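# Move the green pen onto the white plate

## Task

Take the green pen off the blue plate and set it on the white plate, then leave the hand clear so that nothing touches the pen at the end.

## Robot and tools

Robot: two arms, left_arm and right_arm, each ending in a five-finger hand (a left hand on left_arm, a right hand on right_arm). Bases in the scene frame: left_arm at (-0.020, +0.257, 0) m, right_arm at (-0.028, -0.323, -0.003) m, both facing about +x. A post stands behind the arms on the floor.

Frames: the scene frame has its origin at table-top height, midway between the nominal bases, +z up, +x out over the table, +y toward left_arm. Positions (metres) and quat_wxyz in results are in this frame. Each arm has a hand point about 0.05 m in front of the palm: its +z runs along straight fingers, +y points out of the palm, +x runs across the palm away from the thumb on the right hand but toward the thumb on the left hand. Straight fingers extend 0.06 to 0.07 m past the point and sit 0.06 m behind it along -y. A wrist bracket on the little-finger side can strike things.

The 28-number row (every value in [-1, 1], both arms always present): left_arm dx, dy, dz, rx, ry, rz; left hand little, ring, middle, index, thumb_bend, thumb_turn, force_limit, speed; then the same fourteen for right_arm and its hand. The six pose numbers are offsets, not poses: they are measured along the current Hand target's own axes, counted from the Hand target at the start of the action (every row of that action counts from the same start, not from the previous row). Scale: 1.0 equals 0.6 m for dx, dy, dz and 180 degrees for the rotation vector rx, ry, rz. Sending six zeros asks nothing new of that arm. Orientation is clipped each step to within 40 degrees of the measured one.

Hand numbers are absolute targets, not offsets. Fingers and thumb_bend: -1 straight/open, +1 curled/closed. thumb_turn: -1 beside the palm, +1 across in front of it. force_limit: about 0 N at -1 to 10 N at +1 (15 N for the two thumb motors). speed: near zero at -1, full at +0.48 and above. For a gentle grip close at speed -0.94 or lower. No number means 'unchanged': to keep a hand as it is, resend the last eight numbers actually carried out for it (before any, use its hand_measured plus hand_force_limit and hand_speed). A thumb turned in front can close with the fingers on something 0.035 to 0.065 m thick; a thin pen is better pinched between the thumb tip and the index pad. Loosen by sending targets more open than hand_measured.

execute_actions: actions is a list of actions, each a table of up to 15 rows (one per 1/30 s step); a short table repeats its last row to step 15. Each call returns robot state; images only if actions is empty or cameras names them.

move: target is one 28-number row or a list of up to 15 rows, each offset from the same starting Hand targets (not chained), in the same units. speed is top hand-point speed in m/s, 0.002 to 4.3, default 0.25 (turns up to twice that in rad/s), one value or one per target. blend (metres) rounds corners in a list; 0 stops at each. blocking=false returns after about 0.5 s while the move runs. Paths are straight, ignore obstacles, and are capped at 10 s. The result adds a move: line such as done, off_target, moving, held or fault, plus limits like paced or held.

wait: seconds 0 to 3600, sends nothing new; a running move continues. stop: brakes a running move. zoom_image: camera (cam_high, cam_left_wrist, cam_right_wrist) and region [x0, y0, x1, y1] in pixels, at most 504 by 504, of that camera's latest image. show_instructions: shows the reference pages. finished_scene: ends the scene for good; only call it once the pen lies on the white plate and the hand has let go and moved off.

Cameras: cam_high 896x504, fixed, looking down over the table from about (0.90, -0.33, 1.09); the two wrist cameras are 672x504 fisheye and move with their arms. cameras takes names, ["all"] or [].

Reading results: Hand target is the last commanded pose after clipping and is the base for the next offsets. The hand often rests 1 to 3 cm (sometimes 5 cm) off it, usually lower, from friction and weight; this is not a sign of contact. A further execute_actions call, even all zeros, re-requests it; otherwise send the gap as an offset. hand_measured, hand_stopped_by (moving, target, force, stalled, fault) and hand_load_n list six values in motor order; a lost grip shows as load near 0. Joint torques are raw and noisy.

Avoid: dropping the pen even a few millimetres, releasing it while moving, fast swings, hitting the table, plates or post, pressing hard, and any contact between the two hands or arms. Nothing may fall off the table. Keep arms from pushing toward unreachable poses or holding stretched out, which overheats motors (a MOTOR HOT line warns; at 100 °C the arm drops for 30 to 60 s). To end a push, command the target back past the hand point. Something may briefly nudge loose objects, so check the pen's final position on a camera.

Each tool is called after "Call:" by a JSON object that holds its "method" and its "body".

Reference images:

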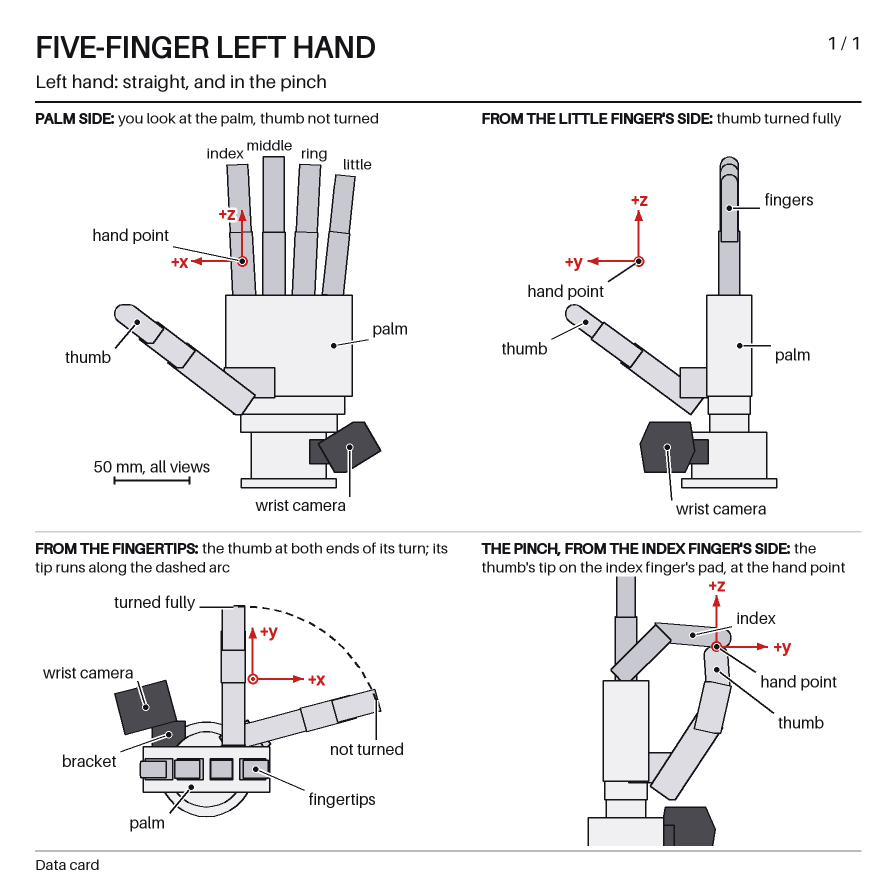

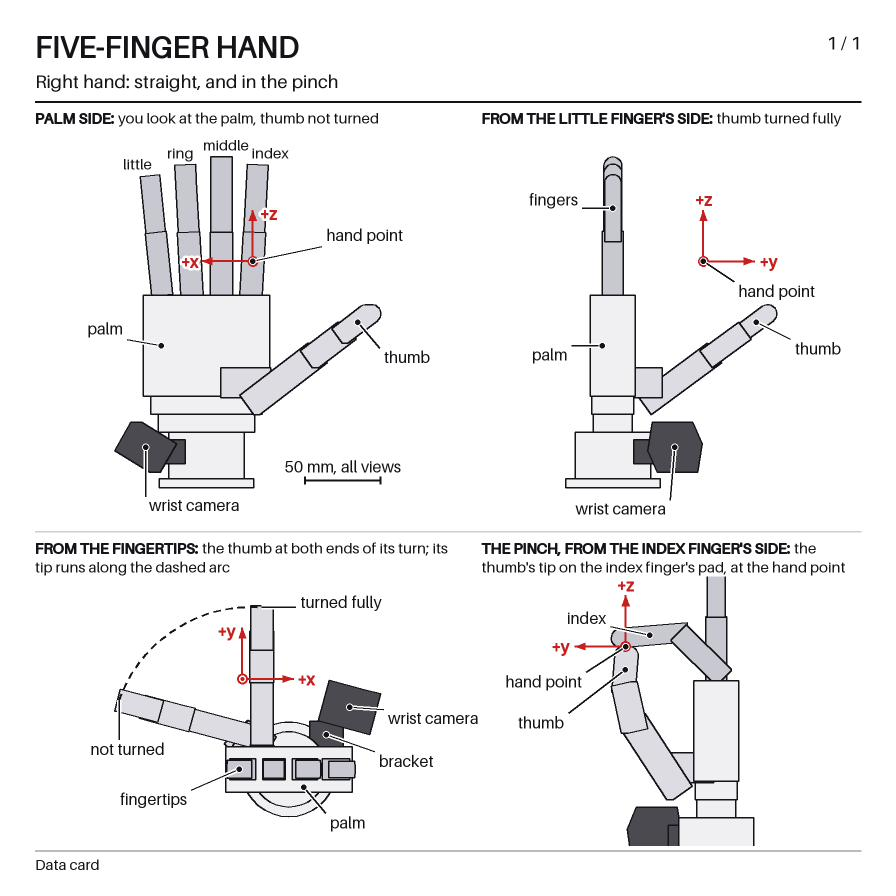

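## Session

Call:
{"method": "execute_actions", "body": {"actions": []}}

Scene clock: 0.00 s.
left_arm: end_effector_position=(+0.4948, -0.1149, +0.2152) hand_measured=(-1.000, -1.000, -1.000, -1.000, -1.000, -1.000) hand_load_n=(+0.0, +0.0, +0.0, +0.0, +0.0, +0.0) hand_stopped_by=(target, target, target, target, target, target) hand_force_limit=0.00 hand_speed=-0.80 end_effector_quat_wxyz=(+0.046, +0.350, +0.856, -0.377) | right_arm: end_effector_position=(+0.0253, -0.4267, +0.1507) hand_measured=(-1.000, -1.000, -1.000, -1.000, -1.000, -1.000) hand_load_n=(+0.0, +0.0, +0.0, +0.0, +0.0, +0.0) hand_stopped_by=(target, target, target, target, target, target) hand_force_limit=0.00 hand_speed=-0.80 end_effector_quat_wxyz=(-0.064, -0.256, +0.963, +0.058)
Joint positions: left_arm=[-0.456 1.904 1.921 -1.374 0.756 1.772] | right_arm=[-1.17 0.894 0.748 -1.562 0.106 -0.081]
Joint velocities: within noise
Joint torques (N m): no reading
Motor temperatures (°C): left_arm=[34 34 30 27 33 33] | right_arm=[27 30 30 32 34 35]
Heat: left arm: hottest waist 34 °C; right arm: hottest wrist roll 35 °C.
Hand target: left_arm +0.4996, -0.1176, +0.2300; +0.061, +0.355, +0.853, -0.379 | right_arm +0.0272, -0.4308, +0.1546; -0.063, -0.256, +0.963, +0.052

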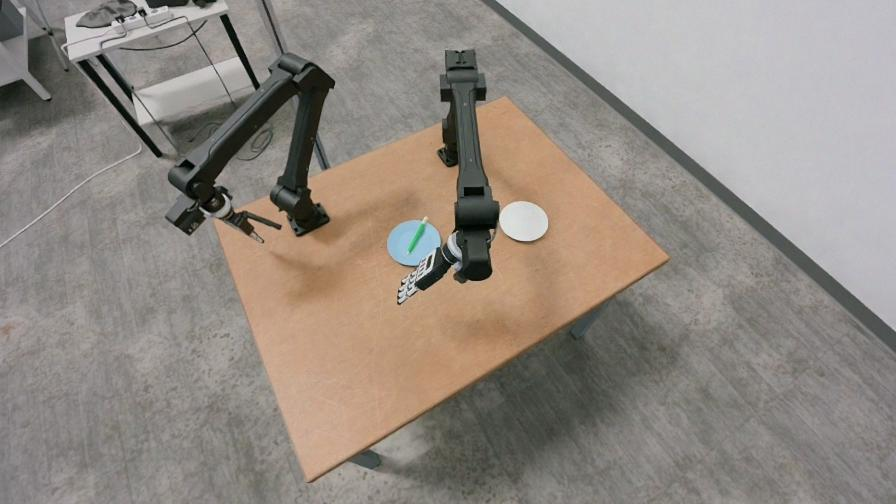

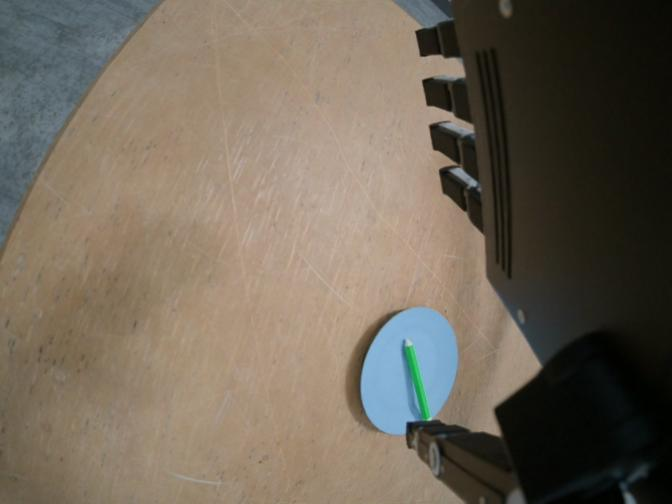

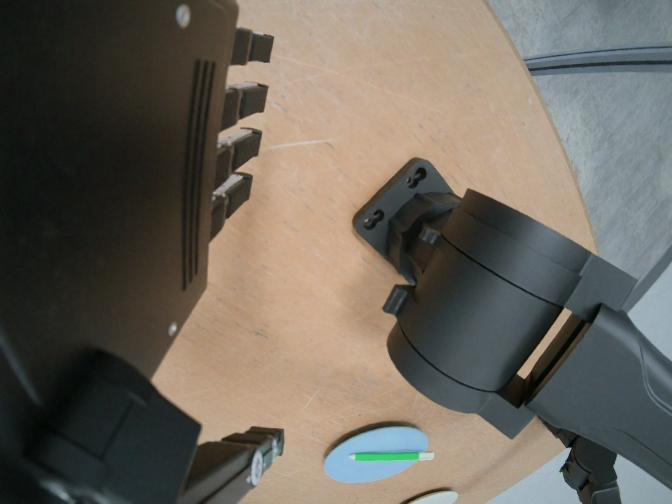

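Call:
{"method": "zoom_image", "body": {"camera": "cam_high", "region": [370, 180, 570, 300]}}

Call:
{"method": "zoom_image", "body": {"camera": "cam_left_wrist", "region": [330, 280, 510, 460]}}

Scaled by 2.520 from the camera's image (finer frame: 1280x720).

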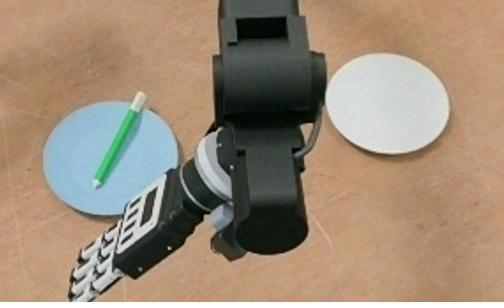

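Scaled by 2.800 from the camera's image (finer frame: 960x720).

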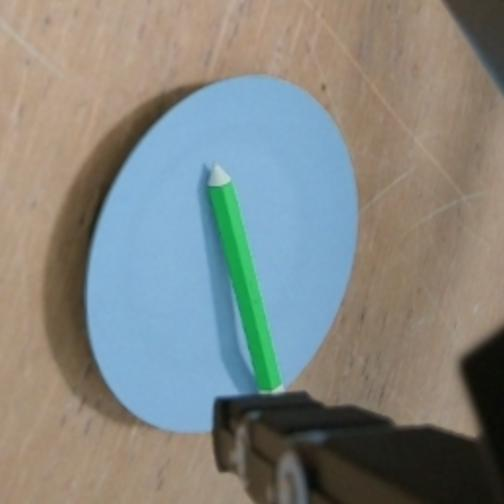

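Call:
{"method": "move", "body": {"target": [0.822, 0.535, -0.963, -0.166, -0.268, -0.314, -1, -1, -1, -1, -1, -1, 0, -0.8, 0, 0, 0, 0, 0, 0, -1, -1, -0.3, -0.3, -0.3, 1, 0, 0], "speed": 0.3, "cameras": ["all"]}}

Scene clock: 17.43 s.
left_arm: end_effector_position=(+0.4308, +0.7021, +0.2466) hand_measured=(-1.000, -1.000, -1.000, -1.000, -1.000, -1.000) hand_load_n=(+0.0, +0.0, +0.0, +0.0, +0.0, +0.0) hand_stopped_by=(target, target, target, target, target, target) hand_force_limit=0.00 hand_speed=-0.80 end_effector_quat_wxyz=(+0.283, -0.281, +0.881, -0.255) | right_arm: end_effector_position=(+0.0253, -0.4267, +0.1507) hand_measured=(-1.000, -1.000, -0.300, -0.300, -0.300, +1.000) hand_load_n=(+0.0, -0.5, +0.0, +0.0, +0.0, +0.0) hand_stopped_by=(target, target, target, target, target, target) hand_force_limit=0.00 hand_speed=0.00 end_effector_quat_wxyz=(-0.064, -0.256, +0.963, +0.058)
Joint positions: left_arm=[0.948 1.897 1.993 -1.444 0.755 1.78] | right_arm=[-1.17 0.894 0.748 -1.562 0.106 -0.081]
Joint torques (N m): left_arm=[-2.32 -16.5 13.09 -0.1 0.41 -0.13] | right_arm=[1.26 -0.85 8.66 -0.46 0.09 0.01]
Heat: left arm: hottest shoulder 35 °C; right arm: hottest wrist roll 35 °C.
Hand target: left_arm +0.4386, +0.7044, +0.2603; +0.290, -0.277, +0.881, -0.250 | right_arm +0.0272, -0.4308, +0.1546; -0.063, -0.256, +0.963, +0.052
Off the commanded pose: left_arm 0.016 m, 1 deg | right_arm 0.006 m, 1 deg.
move: off_target (left_arm)
cam_left_wrist: T_world_to_cam=[[0.16019, -0.87415, 0.45847, 0.43528], [-0.97155, -0.22171, -0.08328, 0.59464], [0.17445, -0.43209, -0.8848, 0.55876]] pos_world=[0.41052, 0.75378, 0.34435]

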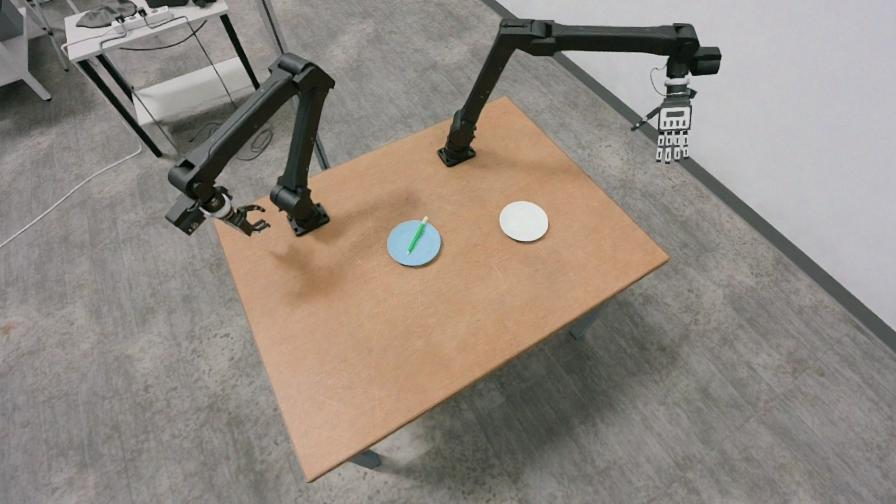

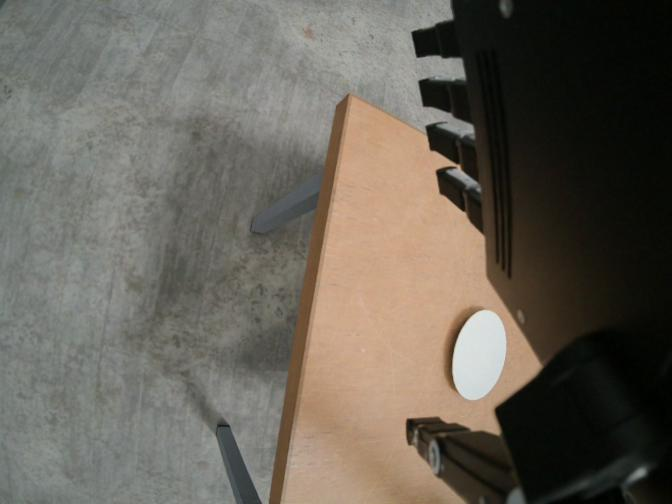

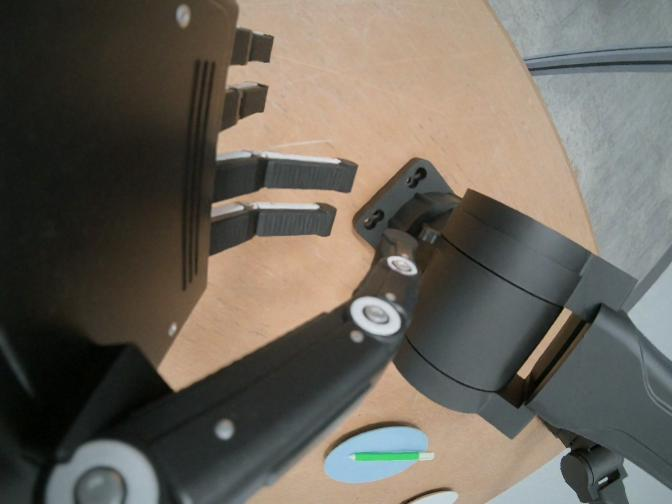

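Call:
{"method": "zoom_image", "body": {"camera": "cam_high", "region": [380, 205, 450, 275]}}

Scaled by 7.200 from the camera's image (finer frame: 1280x720).

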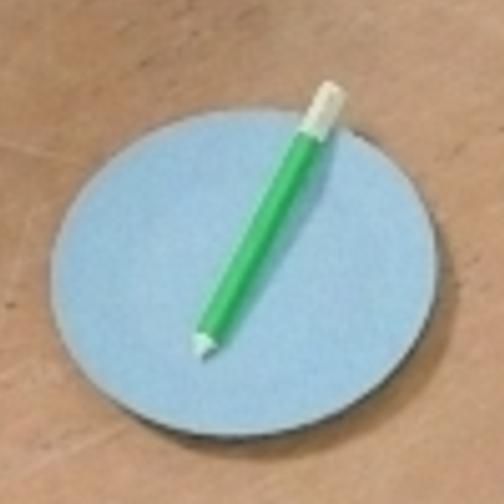

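Call:
{"method": "move", "body": {"target": [[0,0,0,0,0,0,-1,-1,-1,-1,-1,-1,0,-0.8, -0.4018,-0.1558,-0.2205,0.2861,-0.1196,-0.2626, -1,-1,-0.3,-0.3,-0.3,1,0,0],[0,0,0,0,0,0,-1,-1,-1,-1,-1,-1,0,-0.8, -0.6190,0.3957,0.0520,0.3340,-0.3093,-0.4840, -1,-1,-0.3,-0.3,-0.3,1,0,0]], "speed": 0.3, "blend": [0.05, 0], "cameras": ["all"]}}

Scene clock: 26.13 s.
left_arm: end_effector_position=(+0.4307, +0.7020, +0.2466) hand_measured=(-1.000, -1.000, -1.000, -1.000, -1.000, -1.000) hand_load_n=(+0.0, +0.0, +0.0, +0.0, +0.0, +0.0) hand_stopped_by=(target, target, target, target, target, target) hand_force_limit=0.00 hand_speed=-0.80 end_effector_quat_wxyz=(+0.283, -0.281, +0.881, -0.255) | right_arm: end_effector_position=(+0.2262, -0.0407, +0.1195) hand_measured=(-1.000, -1.000, -0.300, -0.300, -0.300, +1.000) hand_load_n=(+0.0, +0.0, +0.0, +0.0, +0.0, +0.0) hand_stopped_by=(target, target, target, target, target, target) hand_force_limit=0.00 hand_speed=0.00 end_effector_quat_wxyz=(-0.496, +0.744, -0.373, +0.249)
Joint positions: left_arm=[0.948 1.897 1.993 -1.444 0.755 1.78] | right_arm=[0.811 0.81 0.35 0.057 0.185 0.077]
Joint torques (N m): left_arm=[-2.32 -16.5 13.16 -0.06 0.41 -0.16] | right_arm=[1.26 -0.5 8.28 2.63 0.16 0.01]
Heat: left arm: hottest shoulder 36 °C; right arm: hottest wrist roll 34 °C.
Hand target: left_arm +0.4386, +0.7044, +0.2603; +0.290, -0.277, +0.881, -0.250 | right_arm +0.2271, -0.0381, +0.1201; -0.500, +0.742, -0.372, +0.250
Off the commanded pose: left_arm 0.016 m, 1 deg | right_arm 0.003 m, 1 deg.
move: done
cam_left_wrist: T_world_to_cam=[[0.16027, -0.874, 0.45873, 0.43505], [-0.97157, -0.22172, -0.08299, 0.59456], [0.17425, -0.43239, -0.88469, 0.55904]] pos_world=[0.41052, 0.75378, 0.34435]
cam_right_wrist: T_world_to_cam=[[-0.12391, -0.41358, -0.902, 0.12433], [-0.93859, 0.34384, -0.02872, 0.23371], [0.32202, 0.84305, -0.43078, 0.12657]] pos_world=[0.19401, -0.13565, 0.17338]

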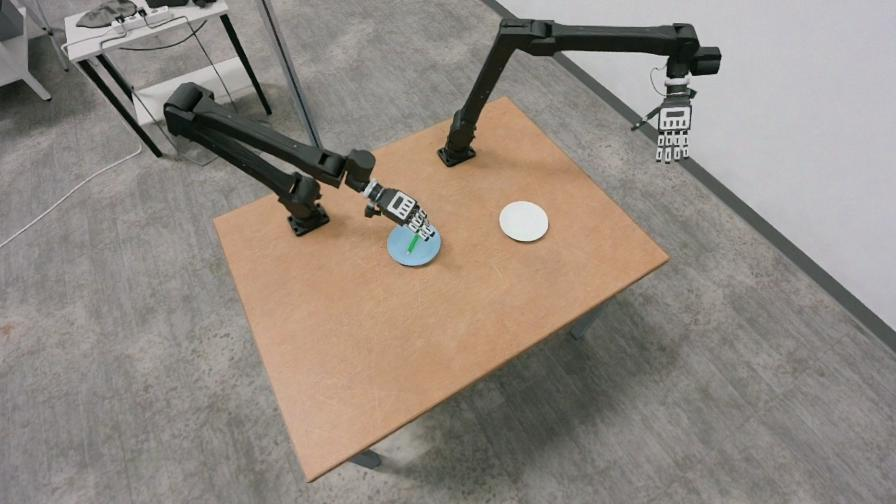

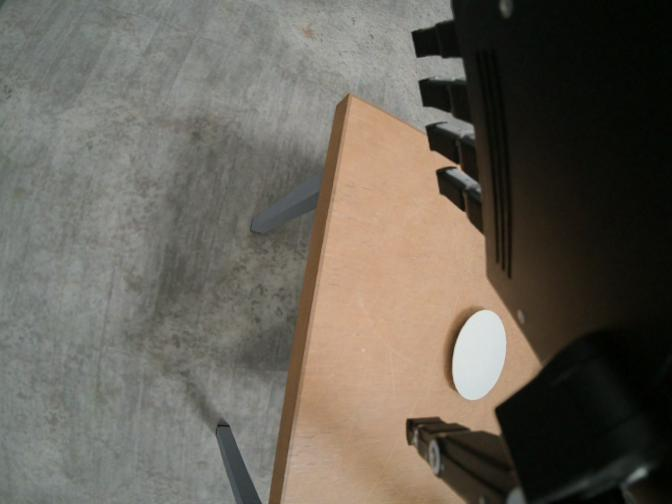

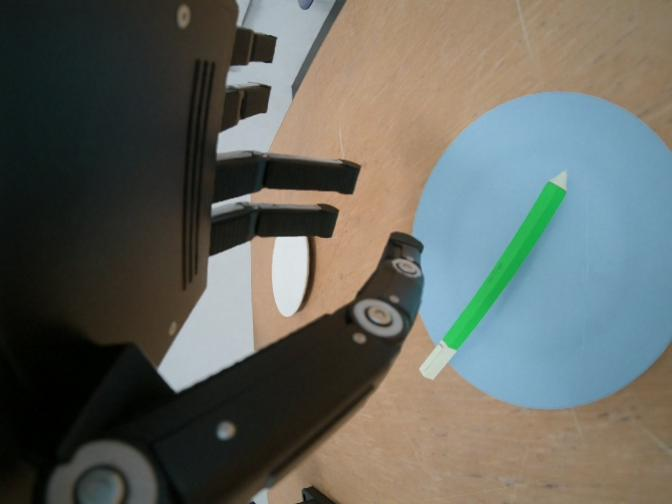

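Call:
{"method": "zoom_image", "body": {"camera": "cam_high", "region": [350, 170, 450, 270]}}

Call:
{"method": "zoom_image", "body": {"camera": "cam_right_wrist", "region": [260, 80, 672, 420]}}

Scaled by 5.040 from the camera's image (finer frame: 1280x720).

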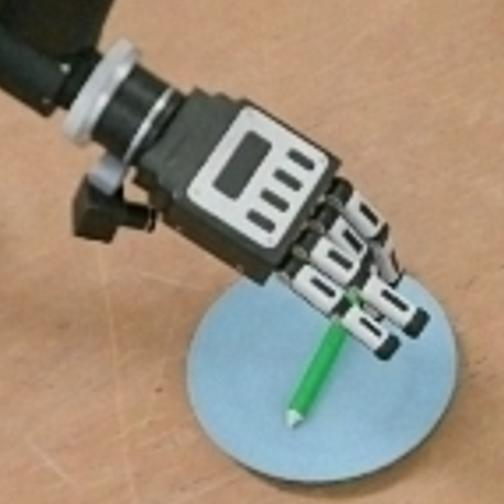

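Scaled by 1.223 from the camera's image (finer frame: 960x720).

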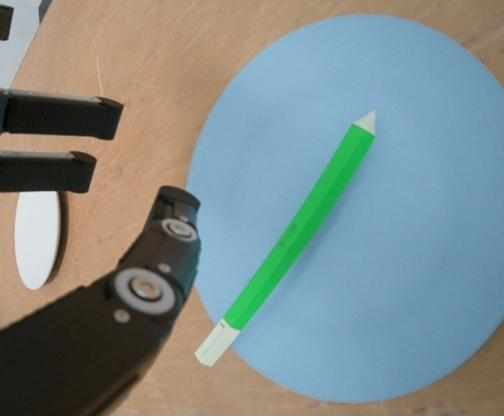

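Call:
{"method": "move", "body": {"target": [0,0,0,0,0,0,-1,-1,-1,-1,-1,-1,0,-0.8, -0.0415,0.0562,0.0058,0,0,0, -1,-1,-0.3,-0.3,-0.3,1,0,0], "speed": 0.15, "cameras": ["cam_high","cam_right_wrist"]}}

Call:
{"method": "zoom_image", "body": {"camera": "cam_right_wrist", "region": [260, 80, 672, 420]}}

Scene clock: 32.37 s.
left_arm: end_effector_position=(+0.4307, +0.7020, +0.2466) hand_measured=(-1.000, -1.000, -1.000, -1.000, -1.000, -1.000) hand_load_n=(+0.0, +0.0, +0.0, +0.0, +0.0, +0.0) hand_stopped_by=(target, target, target, target, target, target) hand_force_limit=0.00 hand_speed=-0.80 end_effector_quat_wxyz=(+0.283, -0.281, +0.881, -0.255) | right_arm: end_effector_position=(+0.2052, -0.0274, +0.0867) hand_measured=(-1.000, -1.000, -0.300, -0.300, -0.300, +1.000) hand_load_n=(+0.0, +0.0, +0.0, +0.0, +0.0, +0.0) hand_stopped_by=(target, target, target, target, target, target) hand_force_limit=0.00 hand_speed=0.00 end_effector_quat_wxyz=(-0.494, +0.745, -0.370, +0.252)
Joint positions: left_arm=[0.948 1.897 1.993 -1.444 0.755 1.78] | right_arm=[0.929 0.888 0.285 0.189 0.295 0.116]
Joint torques (N m): left_arm=[-2.61 -16.67 13.12 -0.13 0.42 -0.16] | right_arm=[1.08 -0.85 7.77 2.39 0.19 0.1]
Heat: left arm: hottest shoulder 36 °C; right arm: hottest wrist roll 34 °C.
Hand target: left_arm +0.4386, +0.7044, +0.2603; +0.290, -0.277, +0.881, -0.250 | right_arm +0.2046, -0.0238, +0.0876; -0.500, +0.742, -0.371, +0.250
Off the commanded pose: left_arm 0.016 m, 1 deg | right_arm 0.004 m, 1 deg.
move: done
cam_right_wrist: T_world_to_cam=[[-0.11818, -0.42039, -0.89962, 0.09608], [-0.93871, 0.34272, -0.03683, 0.20921], [0.3238, 0.84013, -0.43513, 0.10788]] pos_world=[0.17281, -0.12194, 0.14109]

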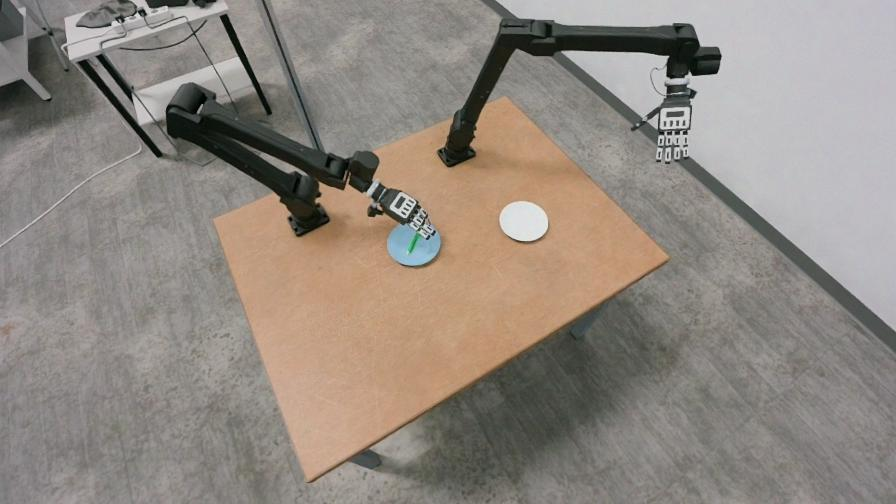

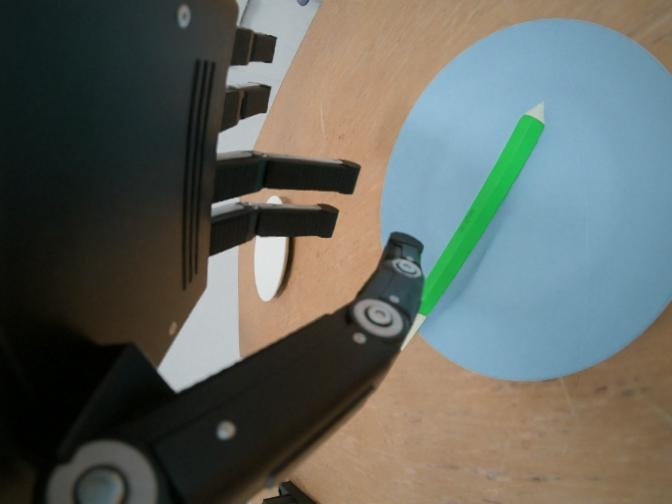

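Scaled by 1.223 from the camera's image (finer frame: 960x720).

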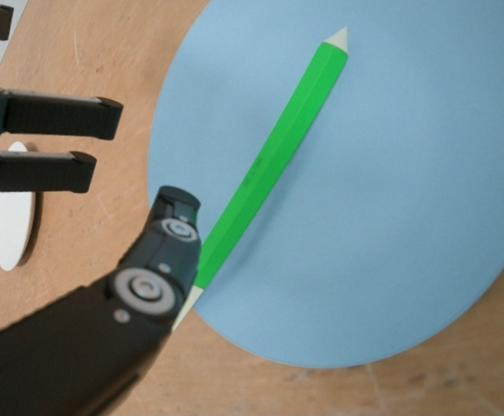

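Call:
{"method": "move", "body": {"target": [0,0,0,0,0,0,-1,-1,-1,-1,-1,-1,0,-0.8, -0.0042,0.0558,0.0173,0,0,0, -1,-1,-0.3,-0.3,-0.3,1,0,0], "speed": 0.1, "cameras": ["cam_high","cam_right_wrist"]}}

Call:
{"method": "zoom_image", "body": {"camera": "cam_right_wrist", "region": [260, 0, 672, 420]}}

Call:
{"method": "zoom_image", "body": {"camera": "cam_high", "region": [350, 170, 450, 270]}}

Scene clock: 34.87 s.
left_arm: end_effector_position=(+0.4307, +0.7020, +0.2466) hand_measured=(-1.000, -1.000, -1.000, -1.000, -1.000, -1.000) hand_load_n=(+0.0, +0.0, +0.0, +0.0, +0.0, +0.0) hand_stopped_by=(target, target, target, target, target, target) hand_force_limit=0.00 hand_speed=-0.80 end_effector_quat_wxyz=(+0.283, -0.281, +0.881, -0.255) | right_arm: end_effector_position=(+0.2027, -0.0268, +0.0526) hand_measured=(-1.000, -1.000, -0.300, -0.300, -0.300, +1.000) hand_load_n=(+0.0, +0.0, +0.0, +0.0, +0.0, +0.0) hand_stopped_by=(target, target, target, target, target, target) hand_force_limit=0.00 hand_speed=0.00 end_effector_quat_wxyz=(-0.494, +0.744, -0.371, +0.253)
Joint positions: left_arm=[0.948 1.897 1.993 -1.444 0.755 1.78] | right_arm=[0.942 1.02 0.225 0.381 0.31 0.123]
Joint torques (N m): left_arm=[-2.14 -16.79 13.22 -0.16 0.42 -0.16] | right_arm=[1.9 -1.26 6.58 2.62 0.24 0.1]
Heat: left arm: hottest shoulder 36 °C; right arm: hottest wrist roll 34 °C.
Hand target: left_arm +0.4386, +0.7044, +0.2603; +0.290, -0.277, +0.881, -0.250 | right_arm +0.2007, -0.0235, +0.0528; -0.500, +0.741, -0.372, +0.250
Off the commanded pose: left_arm 0.016 m, 1 deg | right_arm 0.004 m, 1 deg.
move: done
cam_right_wrist: T_world_to_cam=[[-0.11879, -0.41814, -0.90058, 0.06562], [-0.93763, 0.34568, -0.03682, 0.20528], [0.32671, 0.84004, -0.43312, 0.09265]] pos_world=[0.17, -0.12135, 0.10678]

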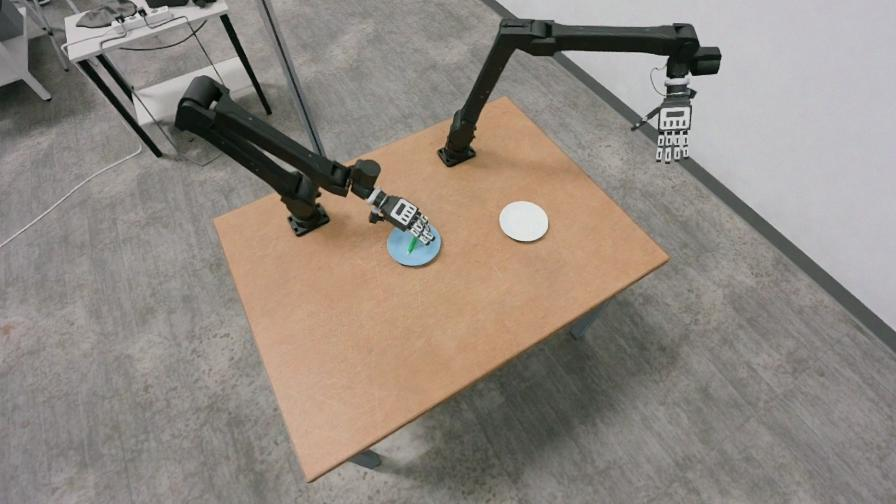

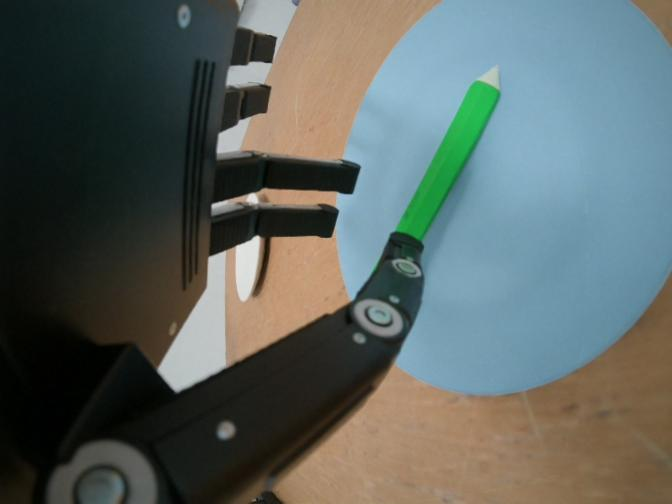

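Scaled by 1.200 from the camera's image (finer frame: 960x720).

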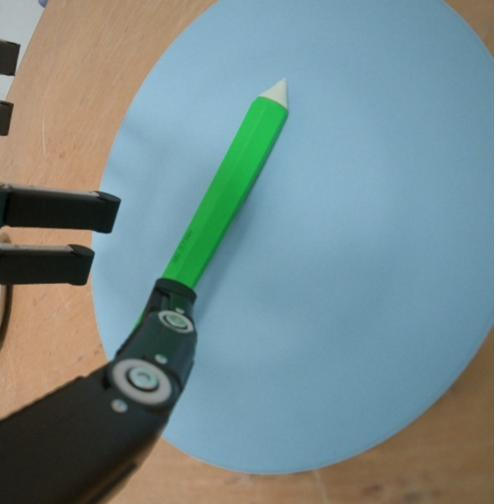

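Scaled by 5.040 from the camera's image (finer frame: 1280x720).

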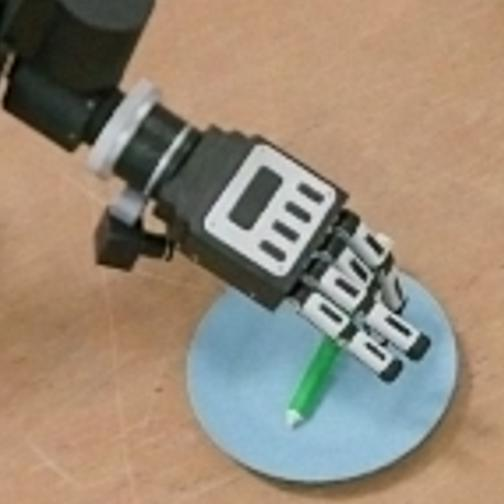

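Call:
{"method": "move", "body": {"target": [0,0,0,0,0,0,-1,-1,-1,-1,-1,-1,0,-0.8, -0.0008,0.0257,0.0058,0,0,0, -1,-1,-0.3,-0.3,-0.3,1,0,0], "speed": 0.05, "cameras": ["cam_high","cam_right_wrist"]}}

Call:
{"method": "zoom_image", "body": {"camera": "cam_right_wrist", "region": [260, 0, 672, 420]}}

Scene clock: 37.73 s.
left_arm: end_effector_position=(+0.4307, +0.7020, +0.2466) hand_measured=(-1.000, -1.000, -1.000, -1.000, -1.000, -1.000) hand_load_n=(+0.0, +0.0, +0.0, -0.5, +0.0, +0.0) hand_stopped_by=(target, target, target, target, target, target) hand_force_limit=0.00 hand_speed=-0.80 end_effector_quat_wxyz=(+0.283, -0.281, +0.881, -0.255) | right_arm: end_effector_position=(+0.2009, -0.0273, +0.0378) hand_measured=(-1.000, -1.000, -0.300, -0.300, -0.300, +1.000) hand_load_n=(+0.0, +0.0, +0.0, +0.0, +0.0, +0.0) hand_stopped_by=(target, target, target, target, target, target) hand_force_limit=0.00 hand_speed=0.00 end_effector_quat_wxyz=(-0.495, +0.744, -0.371, +0.253)
Joint positions: left_arm=[0.948 1.897 1.993 -1.444 0.755 1.78] | right_arm=[0.947 1.09 0.2 0.477 0.315 0.126]
Joint torques (N m): left_arm=[-2.26 -16.5 13.22 -0.2 0.4 -0.15] | right_arm=[2.02 -1.26 5.96 2.55 0.23 0.09]
Heat: left arm: hottest shoulder 36 °C; right arm: hottest wrist roll 34 °C.
Hand target: left_arm +0.4386, +0.7044, +0.2603; +0.290, -0.277, +0.881, -0.250 | right_arm +0.1984, -0.0247, +0.0370; -0.500, +0.742, -0.372, +0.250
Off the commanded pose: left_arm 0.016 m, 1 deg | right_arm 0.004 m, 1 deg.
move: done
cam_right_wrist: T_world_to_cam=[[-0.11775, -0.41683, -0.90133, 0.05169], [-0.93756, 0.34581, -0.03745, 0.20322], [0.3273, 0.84063, -0.43152, 0.0871]] pos_world=[0.1681, -0.12195, 0.09178]

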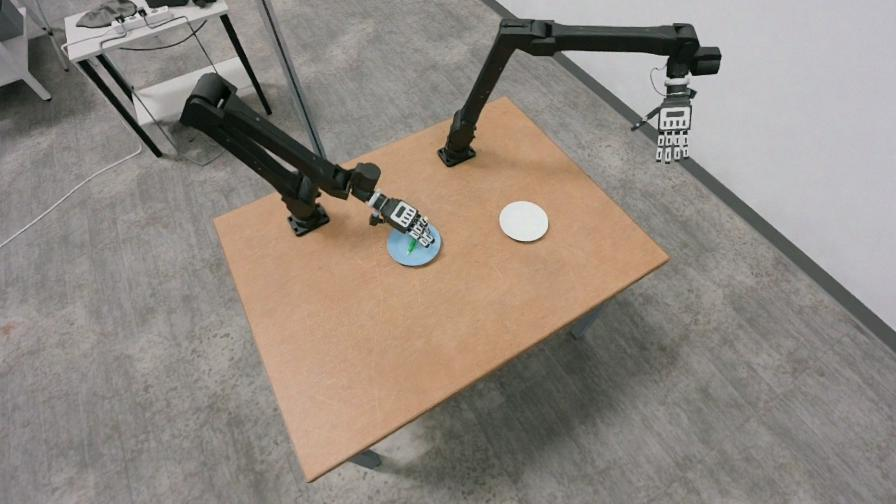

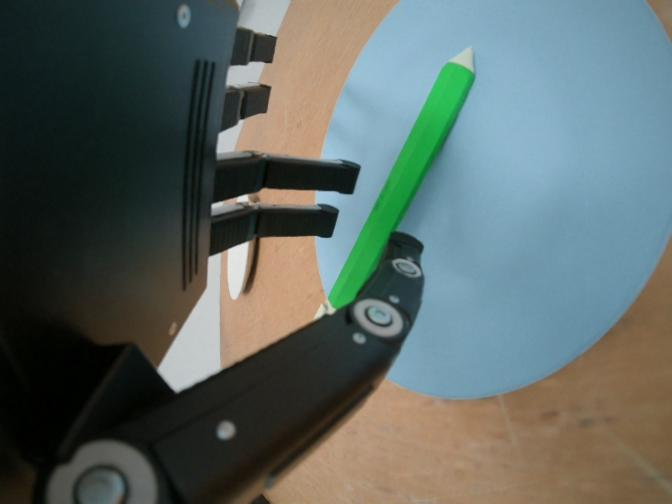

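Scaled by 1.200 from the camera's image (finer frame: 960x720).

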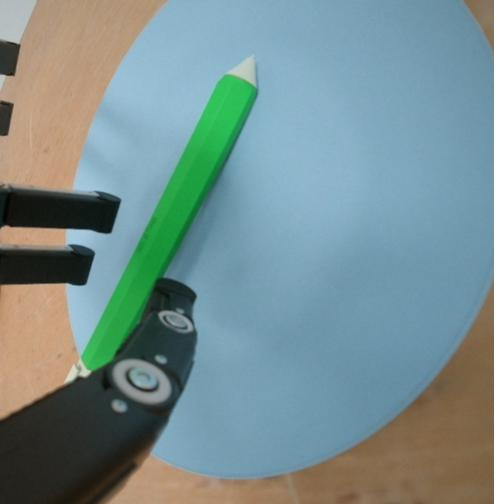

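Call:
{"method": "move", "body": {"target": [0,0,0,0,0,0,-1,-1,-1,-1,-1,-1,0,-0.8, 0,0,0,0,0,0, -1,-1,0.4,0.4,-0.3,1,-0.6,-0.92], "cameras": ["cam_high","cam_right_wrist"]}}

Call:
{"method": "zoom_image", "body": {"camera": "cam_right_wrist", "region": [260, 0, 672, 420]}}

Scene clock: 41.67 s.
left_arm: end_effector_position=(+0.4307, +0.7020, +0.2466) hand_measured=(-1.000, -1.000, -1.000, -1.000, -1.000, -1.000) hand_load_n=(-0.5, +0.0, +0.0, +0.0, +0.0, +0.0) hand_stopped_by=(target, target, target, target, target, target) hand_force_limit=0.00 hand_speed=-0.80 end_effector_quat_wxyz=(+0.283, -0.281, +0.881, -0.255) | right_arm: end_effector_position=(+0.2010, -0.0271, +0.0382) hand_measured=(-1.000, -1.000, +0.156, +0.192, -0.300, +1.000) hand_load_n=(+0.0, -0.5, +1.0, +0.5, +1.0, +0.0) hand_stopped_by=(target, target, force, force, target, target) hand_force_limit=-0.60 hand_speed=-0.92 end_effector_quat_wxyz=(-0.496, +0.743, -0.371, +0.253)
Joint positions: left_arm=[0.948 1.897 1.993 -1.444 0.755 1.78] | right_arm=[0.948 1.09 0.2 0.479 0.316 0.126]
Joint torques (N m): left_arm=[-1.96 -16.38 13.08 -0.17 0.41 -0.12] | right_arm=[1.96 -1.49 5.91 2.47 0.2 0.1]
Heat: left arm: hottest shoulder 36 °C; right arm: hottest wrist roll 34 °C.
Hand target: left_arm +0.4386, +0.7044, +0.2603; +0.290, -0.277, +0.881, -0.250 | right_arm +0.1983, -0.0247, +0.0370; -0.500, +0.742, -0.372, +0.250
Off the commanded pose: left_arm 0.016 m, 1 deg | right_arm 0.004 m, 1 deg.
move: done
cam_right_wrist: T_world_to_cam=[[-0.1171, -0.41496, -0.90228, 0.05217], [-0.93732, 0.34642, -0.03767, 0.2033], [0.3282, 0.84131, -0.42951, 0.08673]] pos_world=[0.1682, -0.12175, 0.09198]

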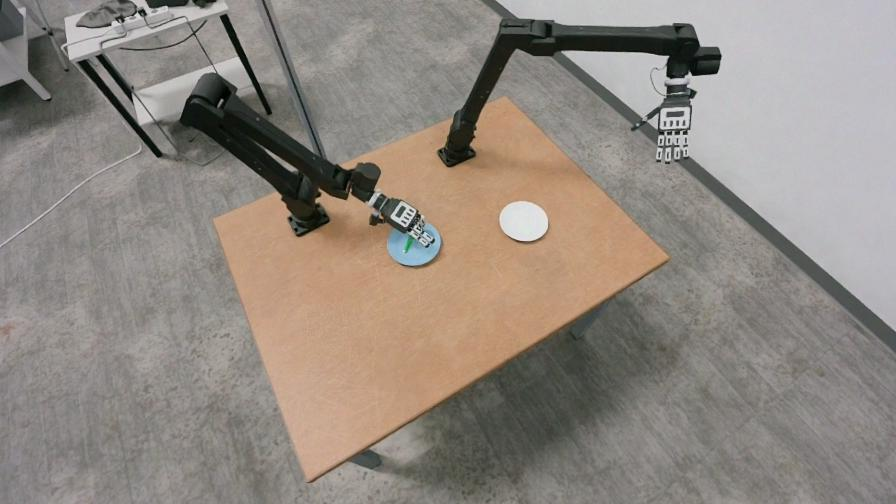

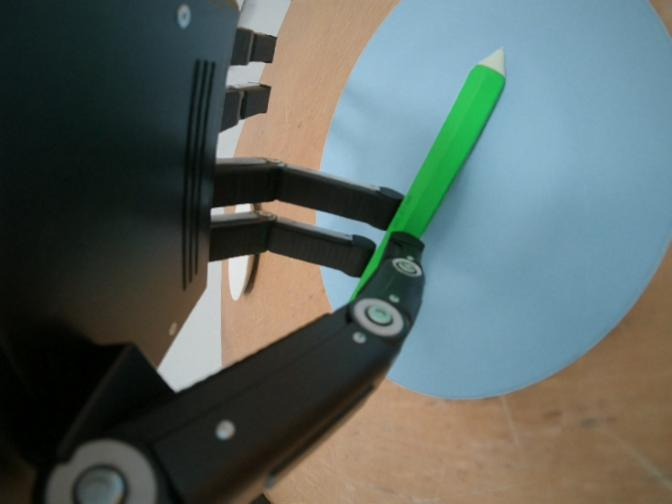

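Scaled by 1.200 from the camera's image (finer frame: 960x720).

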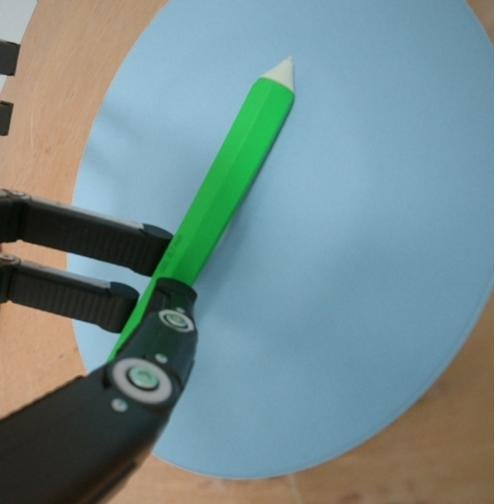

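Call:
{"method": "move", "body": {"target": [[0,0,0,0,0,0,-1,-1,-1,-1,-1,-1,0,-0.8, 0,0,0,0,0,0, -1,-1,0.5,0.5,-0.3,1,-0.3,-0.92],[0,0,0,0,0,0,-1,-1,-1,-1,-1,-1,0,-0.8, 0,-0.0773,-0.0313,0,0,0, -1,-1,0.5,0.5,-0.3,1,-0.3,-0.92]], "speed": 0.06, "cameras": ["cam_high","cam_right_wrist"]}}

Call:
{"method": "zoom_image", "body": {"camera": "cam_right_wrist", "region": [260, 0, 672, 420]}}

Call:
{"method": "zoom_image", "body": {"camera": "cam_high", "region": [350, 170, 450, 270]}}

Scene clock: 44.30 s.
left_arm: end_effector_position=(+0.4307, +0.7020, +0.2466) hand_measured=(-1.000, -1.000, -1.000, -1.000, -1.000, -1.000) hand_load_n=(+0.0, +0.0, +0.0, +0.0, +0.0, +0.0) hand_stopped_by=(target, target, target, target, target, target) hand_force_limit=0.00 hand_speed=-0.80 end_effector_quat_wxyz=(+0.283, -0.281, +0.881, -0.255) | right_arm: end_effector_position=(+0.1948, -0.0364, +0.0706) hand_measured=(-1.000, -1.000, +0.182, +0.236, -0.302, +1.000) hand_load_n=(+0.0, -0.5, +4.5, +2.5, +6.0, +0.0) hand_stopped_by=(target, target, force, force, target, target) hand_force_limit=-0.30 hand_speed=-0.92 end_effector_quat_wxyz=(-0.488, +0.748, -0.372, +0.252)
Joint positions: left_arm=[0.948 1.897 1.993 -1.444 0.755 1.78] | right_arm=[0.948 0.88 0.24 0.208 0.316 0.127]
Joint torques (N m): left_arm=[-2.32 -16.5 13.19 -0.1 0.4 -0.17] | right_arm=[1.49 -1.49 10.22 1.24 0.17 0.08]
Motor temperatures (°C): left_arm=[34 37 35 27 33 33] | right_arm=[27 30 33 32 33 34]
Heat: left arm: hottest shoulder 37 °C; right arm: hottest wrist roll 34 °C.
Hand target: left_arm +0.4386, +0.7044, +0.2603; +0.290, -0.277, +0.881, -0.250 | right_arm +0.1983, -0.0247, +0.0871; -0.500, +0.742, -0.371, +0.250
Off the commanded pose: left_arm 0.016 m, 1 deg | right_arm 0.020 m, 2 deg.
move: off_target (right_arm)
cam_right_wrist: T_world_to_cam=[[-0.12734, -0.42951, -0.89404, 0.0777], [-0.93755, 0.3463, -0.03283, 0.20157], [0.32371, 0.83402, -0.44679, 0.11237]] pos_world=[0.1625, -0.13015, 0.12629]

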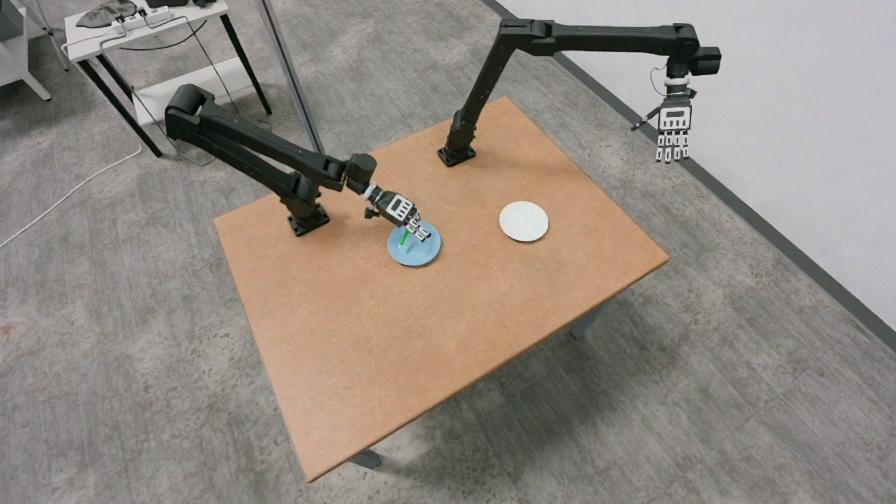

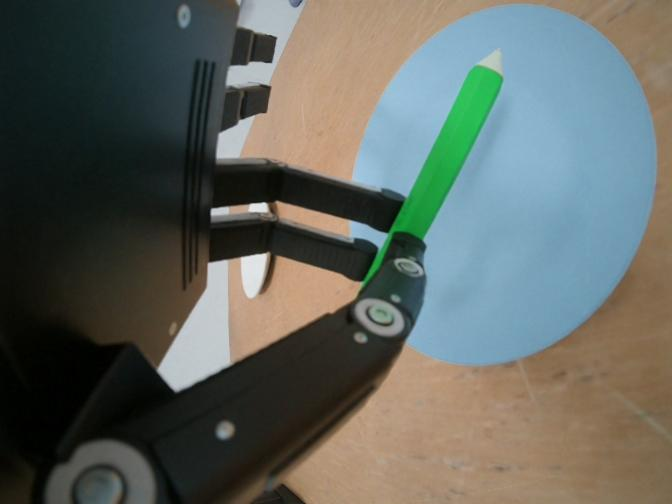

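Scaled by 1.200 from the camera's image (finer frame: 960x720).

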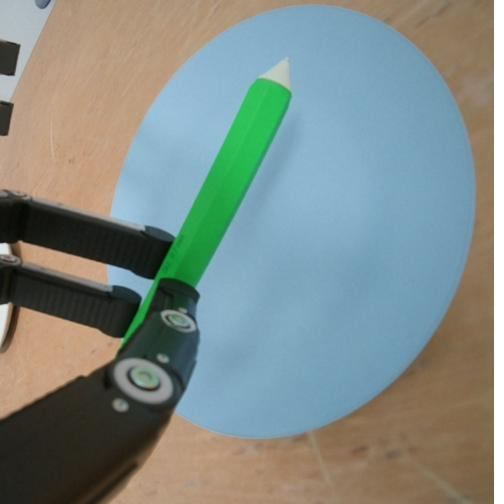

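Scaled by 5.040 from the camera's image (finer frame: 1280x720).

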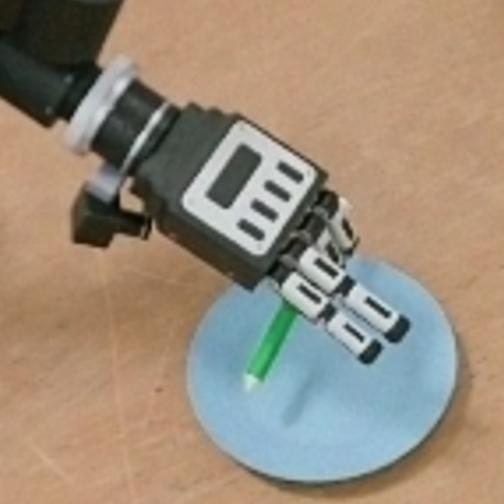

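Call:
{"method": "move", "body": {"target": [[0,0,0,0,0,0,-1,-1,-1,-1,-1,-1,0,-0.8, 0,-0.0464,-0.0188,0,0,0, -1,-1,0.5,0.5,-0.3,1,-0.3,-0.92],[0,0,0,0,0,0,-1,-1,-1,-1,-1,-1,0,-0.8, -0.3167,-0.2780,0.4060,0,-0.0933,-0.0379, -1,-1,0.5,0.5,-0.3,1,-0.3,-0.92]], "speed": 0.2, "blend": [0.02, 0], "cameras": ["cam_high","cam_right_wrist"]}}

Call:
{"method": "zoom_image", "body": {"camera": "cam_high", "region": [460, 150, 580, 270]}}

Scene clock: 49.53 s.
left_arm: end_effector_position=(+0.4307, +0.7020, +0.2466) hand_measured=(-1.000, -1.000, -1.000, -1.000, -1.000, -1.000) hand_load_n=(-0.5, -0.5, +0.0, +0.0, +0.0, +0.0) hand_stopped_by=(target, target, target, target, target, target) hand_force_limit=0.00 hand_speed=-0.80 end_effector_quat_wxyz=(+0.283, -0.281, +0.881, -0.255) | right_arm: end_effector_position=(+0.3147, +0.2875, +0.1462) hand_measured=(-1.000, -1.000, +0.182, +0.236, -0.302, +1.000) hand_load_n=(+0.0, +0.0, +4.5, +2.5, +5.5, +0.0) hand_stopped_by=(target, target, force, force, target, target) hand_force_limit=-0.30 hand_speed=-0.92 end_effector_quat_wxyz=(-0.531, +0.789, -0.258, +0.169)
Joint positions: left_arm=[0.948 1.897 1.993 -1.444 0.755 1.78] | right_arm=[1.005 1.706 1.186 0.131 0.081 0.042]
Joint torques (N m): left_arm=[-2.49 -16.21 13.12 -0.17 0.41 -0.13] | right_arm=[1.96 -10.99 11.04 1.31 -0.12 -0.12]
Heat: left arm: hottest shoulder 37 °C; right arm: hottest wrist roll 34 °C.
Hand target: left_arm +0.4386, +0.7044, +0.2603; +0.290, -0.277, +0.881, -0.250 | right_arm +0.3154, +0.3002, +0.1502; -0.533, +0.791, -0.250, +0.168
Off the commanded pose: left_arm 0.016 m, 1 deg | right_arm 0.013 m, 1 deg.
move: off_target (right_arm); blend cut to 0.015 m at target 1
cam_right_wrist: T_world_to_cam=[[0.00194, -0.42157, -0.90679, 0.25843], [-0.99849, 0.04901, -0.02492, 0.30772], [0.05495, 0.90547, -0.42084, -0.1025]] pos_world=[0.31239, 0.18667, 0.19887]

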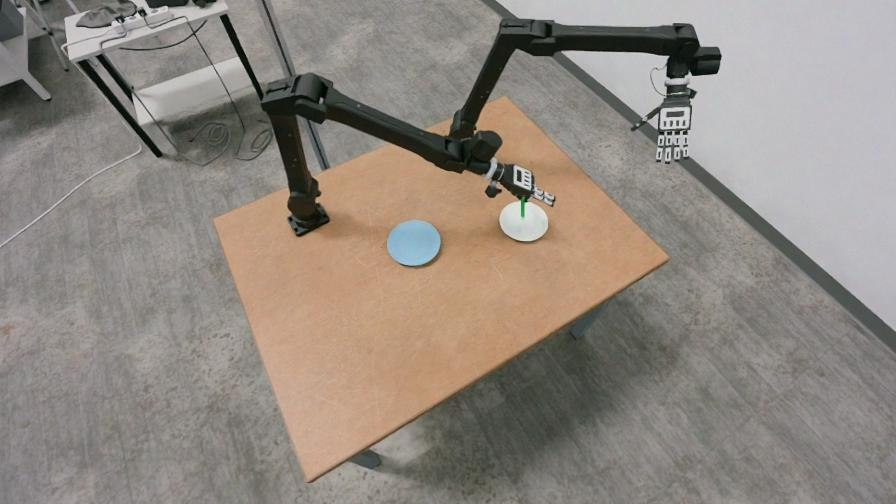

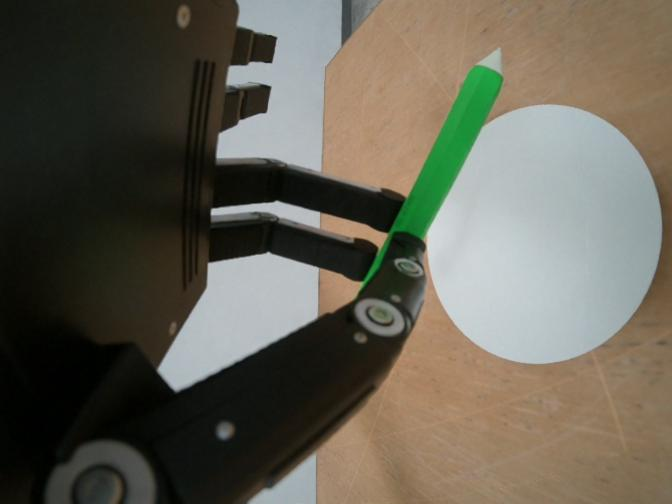

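Scaled by 4.200 from the camera's image (finer frame: 1280x720).

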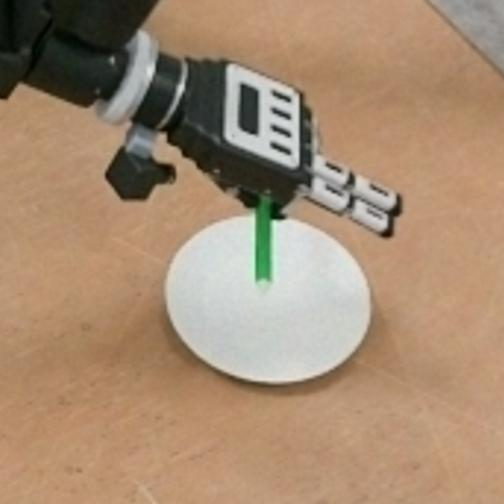

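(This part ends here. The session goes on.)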